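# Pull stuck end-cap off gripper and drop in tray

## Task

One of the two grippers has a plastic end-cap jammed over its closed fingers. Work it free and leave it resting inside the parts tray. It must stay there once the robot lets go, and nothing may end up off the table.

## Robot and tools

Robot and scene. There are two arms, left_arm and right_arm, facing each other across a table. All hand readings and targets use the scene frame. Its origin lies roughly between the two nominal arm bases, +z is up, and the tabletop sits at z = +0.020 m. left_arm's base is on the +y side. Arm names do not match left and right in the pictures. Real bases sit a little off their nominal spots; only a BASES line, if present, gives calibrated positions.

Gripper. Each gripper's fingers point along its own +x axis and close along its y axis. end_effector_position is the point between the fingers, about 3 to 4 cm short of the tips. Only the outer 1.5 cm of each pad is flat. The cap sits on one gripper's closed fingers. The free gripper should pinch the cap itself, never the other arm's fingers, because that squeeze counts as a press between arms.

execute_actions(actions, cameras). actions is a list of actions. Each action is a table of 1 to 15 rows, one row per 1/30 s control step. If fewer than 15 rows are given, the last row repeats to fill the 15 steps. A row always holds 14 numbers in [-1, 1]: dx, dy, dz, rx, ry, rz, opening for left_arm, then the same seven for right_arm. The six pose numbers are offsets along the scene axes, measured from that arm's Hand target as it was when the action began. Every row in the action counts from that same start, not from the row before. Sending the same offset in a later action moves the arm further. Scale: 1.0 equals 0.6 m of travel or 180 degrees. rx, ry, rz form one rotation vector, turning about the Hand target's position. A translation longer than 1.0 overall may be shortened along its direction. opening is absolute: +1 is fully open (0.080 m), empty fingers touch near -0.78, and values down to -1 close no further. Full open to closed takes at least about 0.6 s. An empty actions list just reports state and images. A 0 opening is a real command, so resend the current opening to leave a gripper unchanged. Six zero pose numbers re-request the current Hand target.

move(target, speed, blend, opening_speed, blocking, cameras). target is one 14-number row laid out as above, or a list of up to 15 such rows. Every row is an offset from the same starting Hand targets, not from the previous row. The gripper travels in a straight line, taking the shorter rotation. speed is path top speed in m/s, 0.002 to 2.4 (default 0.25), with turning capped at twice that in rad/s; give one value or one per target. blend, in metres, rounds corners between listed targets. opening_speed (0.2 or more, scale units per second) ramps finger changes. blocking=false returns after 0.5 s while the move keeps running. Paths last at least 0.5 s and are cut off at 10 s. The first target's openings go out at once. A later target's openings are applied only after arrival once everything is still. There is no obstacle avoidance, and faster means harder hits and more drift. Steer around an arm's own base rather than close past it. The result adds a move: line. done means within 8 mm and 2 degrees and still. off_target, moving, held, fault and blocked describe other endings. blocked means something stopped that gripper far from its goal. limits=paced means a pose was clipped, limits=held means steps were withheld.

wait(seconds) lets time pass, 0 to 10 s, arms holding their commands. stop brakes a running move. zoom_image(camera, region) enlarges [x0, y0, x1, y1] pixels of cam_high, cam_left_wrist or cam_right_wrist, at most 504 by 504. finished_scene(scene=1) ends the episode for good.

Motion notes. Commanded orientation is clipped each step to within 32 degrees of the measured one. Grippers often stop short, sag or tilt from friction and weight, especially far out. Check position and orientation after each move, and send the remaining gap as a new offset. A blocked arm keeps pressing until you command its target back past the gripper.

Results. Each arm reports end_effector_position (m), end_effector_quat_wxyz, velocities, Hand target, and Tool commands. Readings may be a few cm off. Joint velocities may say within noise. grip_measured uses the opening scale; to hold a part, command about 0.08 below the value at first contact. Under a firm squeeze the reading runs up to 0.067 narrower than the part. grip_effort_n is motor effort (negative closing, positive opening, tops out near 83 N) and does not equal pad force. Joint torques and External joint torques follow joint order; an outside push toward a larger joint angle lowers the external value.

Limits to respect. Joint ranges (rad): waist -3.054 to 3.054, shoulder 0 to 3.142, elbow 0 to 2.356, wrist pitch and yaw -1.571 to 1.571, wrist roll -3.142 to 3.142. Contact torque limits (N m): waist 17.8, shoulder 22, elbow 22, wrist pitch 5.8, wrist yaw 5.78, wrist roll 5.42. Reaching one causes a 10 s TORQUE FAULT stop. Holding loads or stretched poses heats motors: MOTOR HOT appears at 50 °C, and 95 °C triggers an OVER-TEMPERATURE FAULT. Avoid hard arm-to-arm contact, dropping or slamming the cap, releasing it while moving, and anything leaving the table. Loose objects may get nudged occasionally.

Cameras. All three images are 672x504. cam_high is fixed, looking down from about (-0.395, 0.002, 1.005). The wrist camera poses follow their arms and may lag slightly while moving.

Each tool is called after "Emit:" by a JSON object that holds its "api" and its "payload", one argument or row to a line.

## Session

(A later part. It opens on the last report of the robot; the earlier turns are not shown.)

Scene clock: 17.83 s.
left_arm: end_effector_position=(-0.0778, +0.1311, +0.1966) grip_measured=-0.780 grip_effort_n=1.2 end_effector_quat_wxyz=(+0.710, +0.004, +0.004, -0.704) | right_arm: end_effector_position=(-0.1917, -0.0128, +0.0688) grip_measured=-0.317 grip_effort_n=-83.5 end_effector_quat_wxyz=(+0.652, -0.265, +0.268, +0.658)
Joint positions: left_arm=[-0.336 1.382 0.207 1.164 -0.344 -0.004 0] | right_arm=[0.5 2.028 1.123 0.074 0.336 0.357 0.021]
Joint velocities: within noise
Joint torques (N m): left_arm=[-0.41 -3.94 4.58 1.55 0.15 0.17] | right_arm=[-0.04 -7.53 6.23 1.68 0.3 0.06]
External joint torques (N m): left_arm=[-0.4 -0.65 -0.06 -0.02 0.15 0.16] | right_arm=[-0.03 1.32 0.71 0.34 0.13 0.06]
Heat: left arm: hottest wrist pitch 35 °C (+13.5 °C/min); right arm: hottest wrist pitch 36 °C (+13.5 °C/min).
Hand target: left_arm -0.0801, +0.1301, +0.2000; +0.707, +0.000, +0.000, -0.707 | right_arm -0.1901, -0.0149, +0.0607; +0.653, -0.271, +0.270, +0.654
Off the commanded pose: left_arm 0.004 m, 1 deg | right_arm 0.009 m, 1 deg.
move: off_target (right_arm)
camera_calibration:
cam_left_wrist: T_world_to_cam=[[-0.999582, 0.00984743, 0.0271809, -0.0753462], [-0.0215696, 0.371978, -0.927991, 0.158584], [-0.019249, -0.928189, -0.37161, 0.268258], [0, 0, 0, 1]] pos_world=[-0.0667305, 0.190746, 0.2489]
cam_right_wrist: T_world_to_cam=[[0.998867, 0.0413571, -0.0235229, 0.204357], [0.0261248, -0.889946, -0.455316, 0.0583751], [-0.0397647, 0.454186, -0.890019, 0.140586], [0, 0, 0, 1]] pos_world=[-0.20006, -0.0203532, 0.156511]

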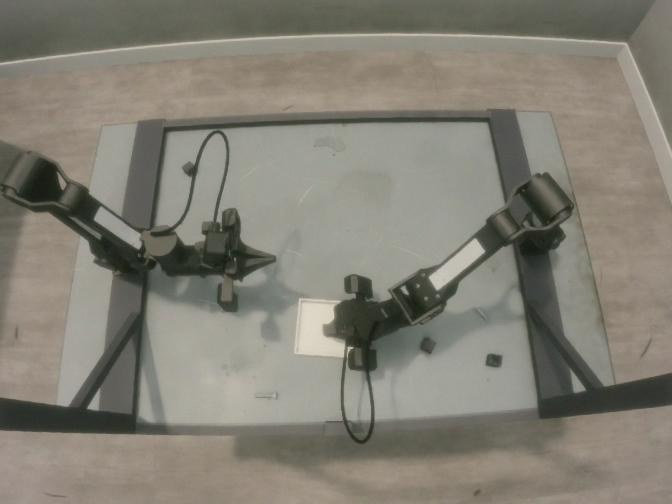

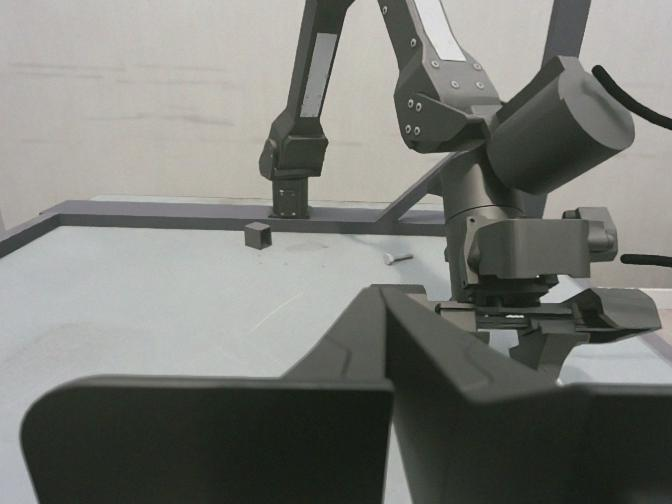

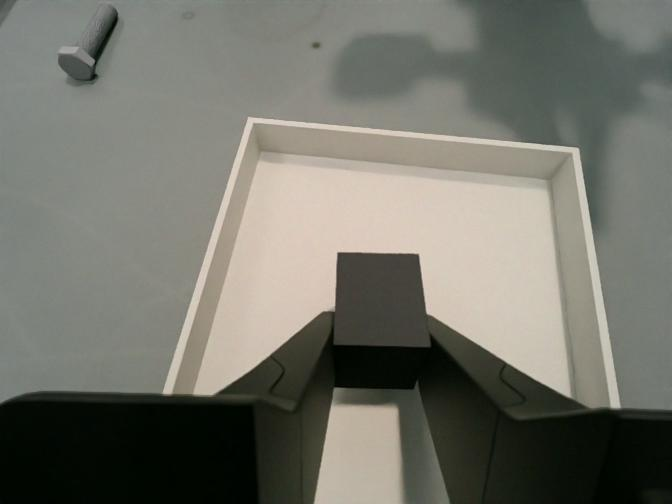

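Emit:
{"api": "move", "payload": {
  "target": [0,0,0,0,0,0,-0.78,0,0,-0.01,0,0,0,-0.45],
  "speed": 0.03
}}

Scene clock: 18.80 s.
left_arm: end_effector_position=(-0.0778, +0.1311, +0.1966) grip_measured=-0.780 grip_effort_n=1.2 end_effector_quat_wxyz=(+0.710, +0.004, +0.004, -0.704) | right_arm: end_effector_position=(-0.1924, -0.0112, +0.0671) grip_measured=-0.317 grip_effort_n=-83.5 end_effector_quat_wxyz=(+0.653, -0.260, +0.266, +0.660)
Joint positions: left_arm=[-0.336 1.382 0.207 1.164 -0.344 -0.004 0] | right_arm=[0.5 2.036 1.118 0.098 0.337 0.357 0.021]
Joint velocities: within noise
Joint torques (N m): left_arm=[-0.39 -3.93 4.55 1.57 0.15 0.15] | right_arm=[-0.05 -6.8 5.79 1.53 0.25 0.05]
External joint torques (N m): left_arm=[-0.41 -0.69 -0.02 0.02 0.16 0.15] | right_arm=[-0.07 2.1 0.26 0.18 0.08 0.05]
Heat: left arm: hottest wrist pitch 35 °C (+12.8 °C/min); right arm: hottest wrist pitch 36 °C (+12.8 °C/min).
Hand target: left_arm -0.0801, +0.1301, +0.2000; +0.707, +0.000, +0.000, -0.707 | right_arm -0.1900, -0.0149, +0.0545; +0.653, -0.271, +0.270, +0.654
Off the commanded pose: left_arm 0.004 m, 1 deg | right_arm 0.013 m, 2 deg.
move: off_target (right_arm)
camera_calibration:
cam_left_wrist: T_world_to_cam=[[-0.999582, 0.00984743, 0.0271809, -0.0753462], [-0.0215696, 0.371978, -0.927991, 0.158584], [-0.019249, -0.928189, -0.37161, 0.268258], [0, 0, 0, 1]] pos_world=[-0.0667305, 0.190746, 0.2489]
cam_right_wrist: T_world_to_cam=[[0.99878, 0.0408053, -0.0277965, 0.205117], [0.0232316, -0.885173, -0.464681, 0.0591503], [-0.0435662, 0.463468, -0.885042, 0.137319], [0, 0, 0, 1]] pos_world=[-0.200259, -0.0196544, 0.15472]

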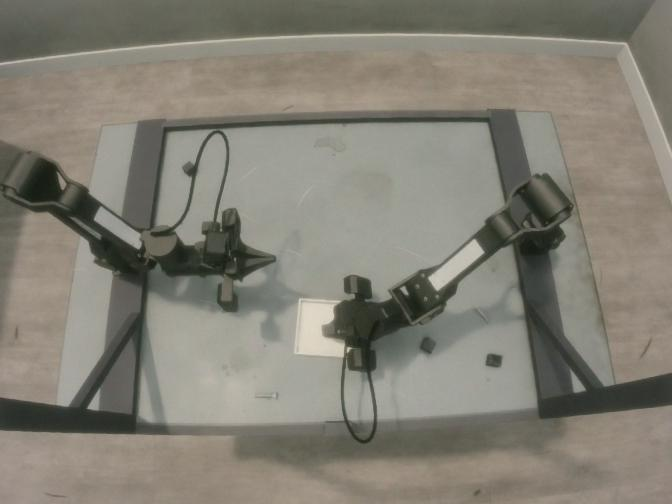

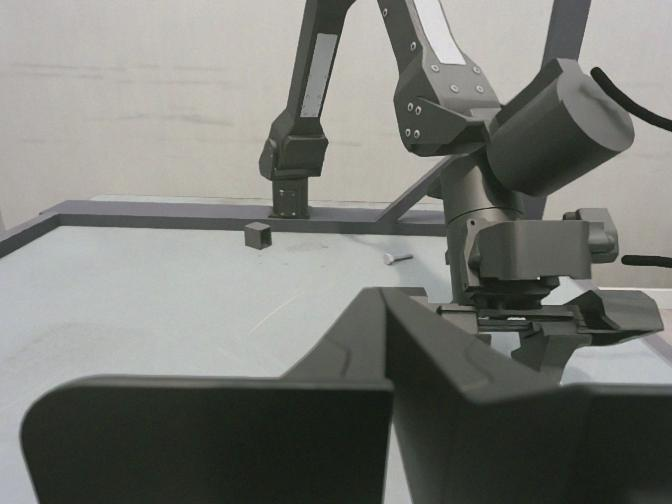

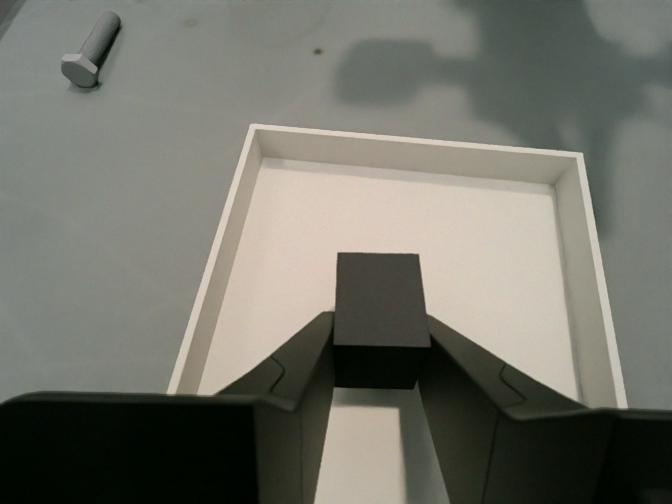

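Emit:
{"api": "move", "payload": {
  "target": [
    [0,0,0,0,0,0,-0.78,0,0.002,0.018,0,0,0,-0.45],
    [0,0,0,0,0,0,-0.78,0,0.002,0.018,0,0,0,0.2]
  ],
  "speed": 0.05,
  "opening_speed": 0.8
}}

Emit:
{"api": "move", "payload": {
  "target": [0,0,0,0,0,0,-0.78,0,-0.12,0.14,0,0,0,0.2],
  "speed": 0.15
}}

Scene clock: 20.97 s.
left_arm: end_effector_position=(-0.0778, +0.1311, +0.1966) grip_measured=-0.780 grip_effort_n=1.2 end_effector_quat_wxyz=(+0.710, +0.004, +0.004, -0.704) | right_arm: end_effector_position=(-0.1910, -0.0138, +0.0650) grip_measured=+0.196 grip_effort_n=13.7 end_effector_quat_wxyz=(+0.652, -0.272, +0.270, +0.655)
Joint positions: left_arm=[-0.336 1.382 0.207 1.164 -0.344 -0.004 0] | right_arm=[0.5 2.036 1.128 0.059 0.337 0.357 0.044]
Joint velocities: within noise
Joint torques (N m): left_arm=[-0.39 -3.91 4.56 1.55 0.15 0.16] | right_arm=[-0.15 -9.28 6.92 1.46 0.22 0.01]
External joint torques (N m): left_arm=[-0.39 -0.66 -0.05 -0.01 0.14 0.15] | right_arm=[-0.2 -0.37 1.39 0.13 0.06 0.01]
Heat: left arm: hottest wrist pitch 35 °C (+11.4 °C/min); right arm: hottest wrist pitch 36 °C (+11.4 °C/min).
Hand target: left_arm -0.0801, +0.1301, +0.2000; +0.707, +0.000, +0.000, -0.707 | right_arm -0.1901, -0.0136, +0.0655; +0.653, -0.271, +0.270, +0.654
Off the commanded pose: left_arm 0.004 m, 1 deg | right_arm 0.001 m, 0 deg.
move: done
camera_calibration:
cam_left_wrist: T_world_to_cam=[[-0.999582, 0.00984743, 0.0271809, -0.0753462], [-0.0215696, 0.371978, -0.927991, 0.158584], [-0.019249, -0.928189, -0.37161, 0.268258], [0, 0, 0, 1]] pos_world=[-0.0667305, 0.190746, 0.2489]
cam_right_wrist: T_world_to_cam=[[0.999075, 0.0402349, -0.0151606, 0.202997], [0.029415, -0.89677, -0.441518, 0.0553213], [-0.03136, 0.440663, -0.897124, 0.13955], [0, 0, 0, 1]] pos_world=[-0.20006, -0.0200517, 0.152697]

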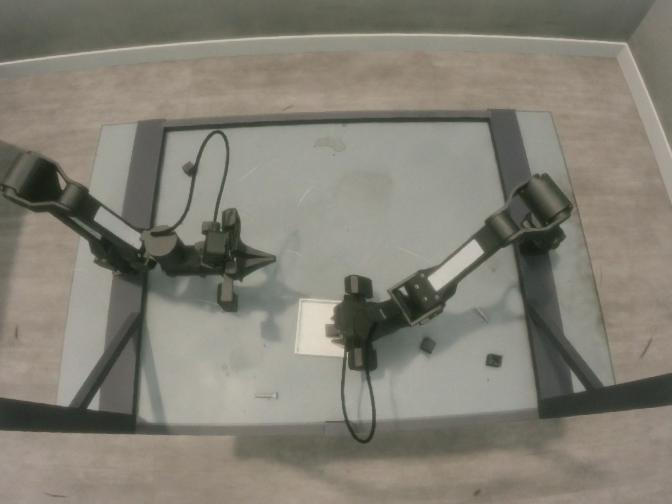

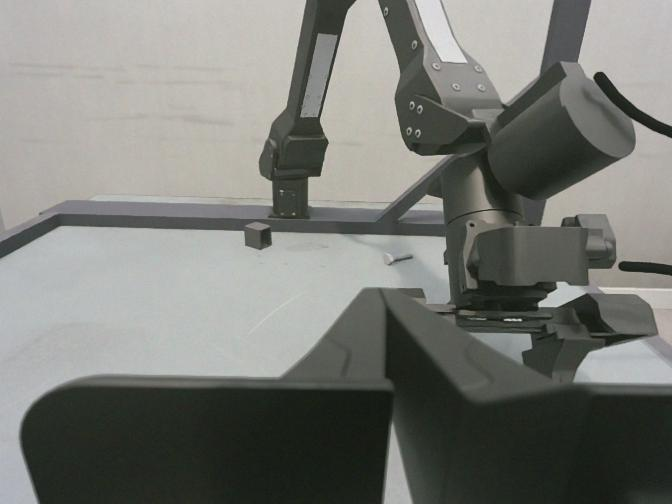

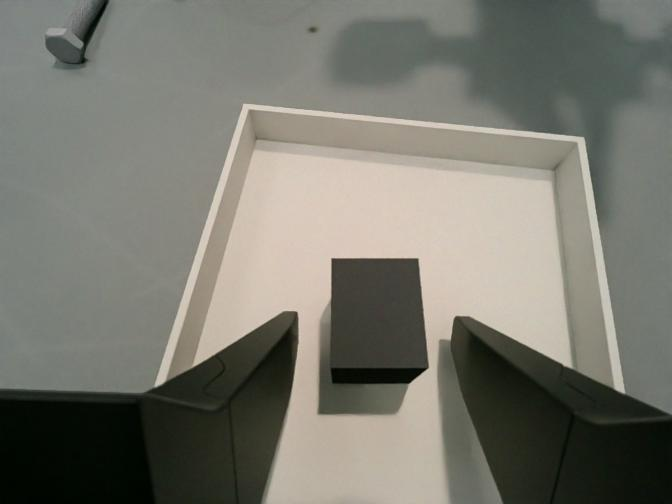

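Scene clock: 22.20 s.
left_arm: end_effector_position=(-0.0778, +0.1311, +0.1966) grip_measured=-0.780 grip_effort_n=1.2 end_effector_quat_wxyz=(+0.710, +0.004, +0.004, -0.704) | right_arm: end_effector_position=(-0.1912, -0.0837, +0.1471) grip_measured=+0.197 grip_effort_n=13.7 end_effector_quat_wxyz=(+0.651, -0.274, +0.271, +0.654)
Joint positions: left_arm=[-0.336 1.382 0.207 1.164 -0.344 -0.004 0] | right_arm=[0.602 1.672 1.029 -0.24 0.401 0.442 0.044]
Joint velocities: within noise
Joint torques (N m): left_arm=[-0.34 -3.93 4.58 1.56 0.16 0.15] | right_arm=[0.19 -8.34 7.12 1.19 0.48 0.1]
External joint torques (N m): left_arm=[-0.36 -0.64 -0.07 -0.01 0.17 0.15] | right_arm=[0.18 -1.44 0.96 -0.08 0.27 0.1]
Heat: left arm: hottest wrist pitch 36 °C (+13.5 °C/min); right arm: hottest wrist pitch 36 °C (+10.8 °C/min).
Hand target: left_arm -0.0801, +0.1301, +0.2000; +0.707, +0.000, +0.000, -0.707 | right_arm -0.1901, -0.0857, +0.1496; +0.653, -0.271, +0.270, +0.654
Off the commanded pose: left_arm 0.004 m, 1 deg | right_arm 0.003 m, 0 deg.
move: done
camera_calibration:
cam_left_wrist: T_world_to_cam=[[-0.999582, 0.00984743, 0.0271809, -0.0753462], [-0.0215696, 0.371978, -0.927991, 0.158584], [-0.019249, -0.928189, -0.37161, 0.268258], [0, 0, 0, 1]] pos_world=[-0.0667305, 0.190746, 0.2489]
cam_right_wrist: T_world_to_cam=[[0.999032, 0.041016, -0.0159186, 0.207478], [0.0299168, -0.898589, -0.437771, 0.0283067], [-0.0322598, 0.43687, -0.898946, 0.243728], [0, 0, 0, 1]] pos_world=[-0.200261, -0.0895512, 0.234793]

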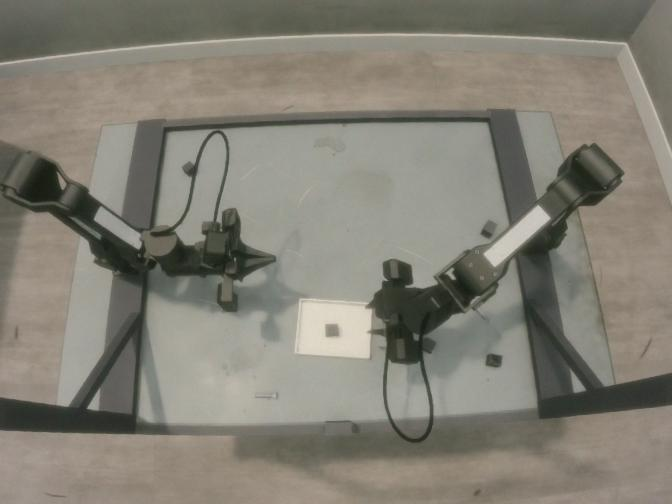

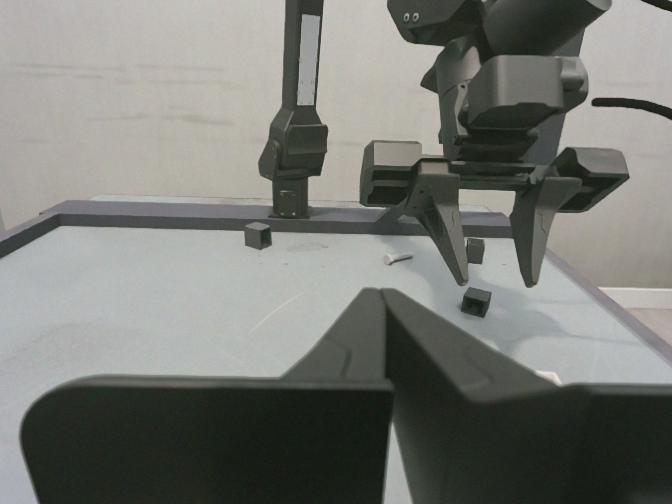

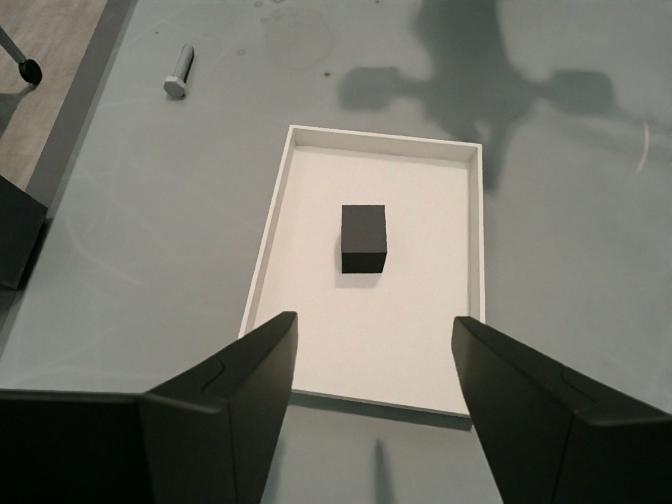

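Emit:
{"api": "finished_scene", "payload": {

}}

The scene is finished: the task was done.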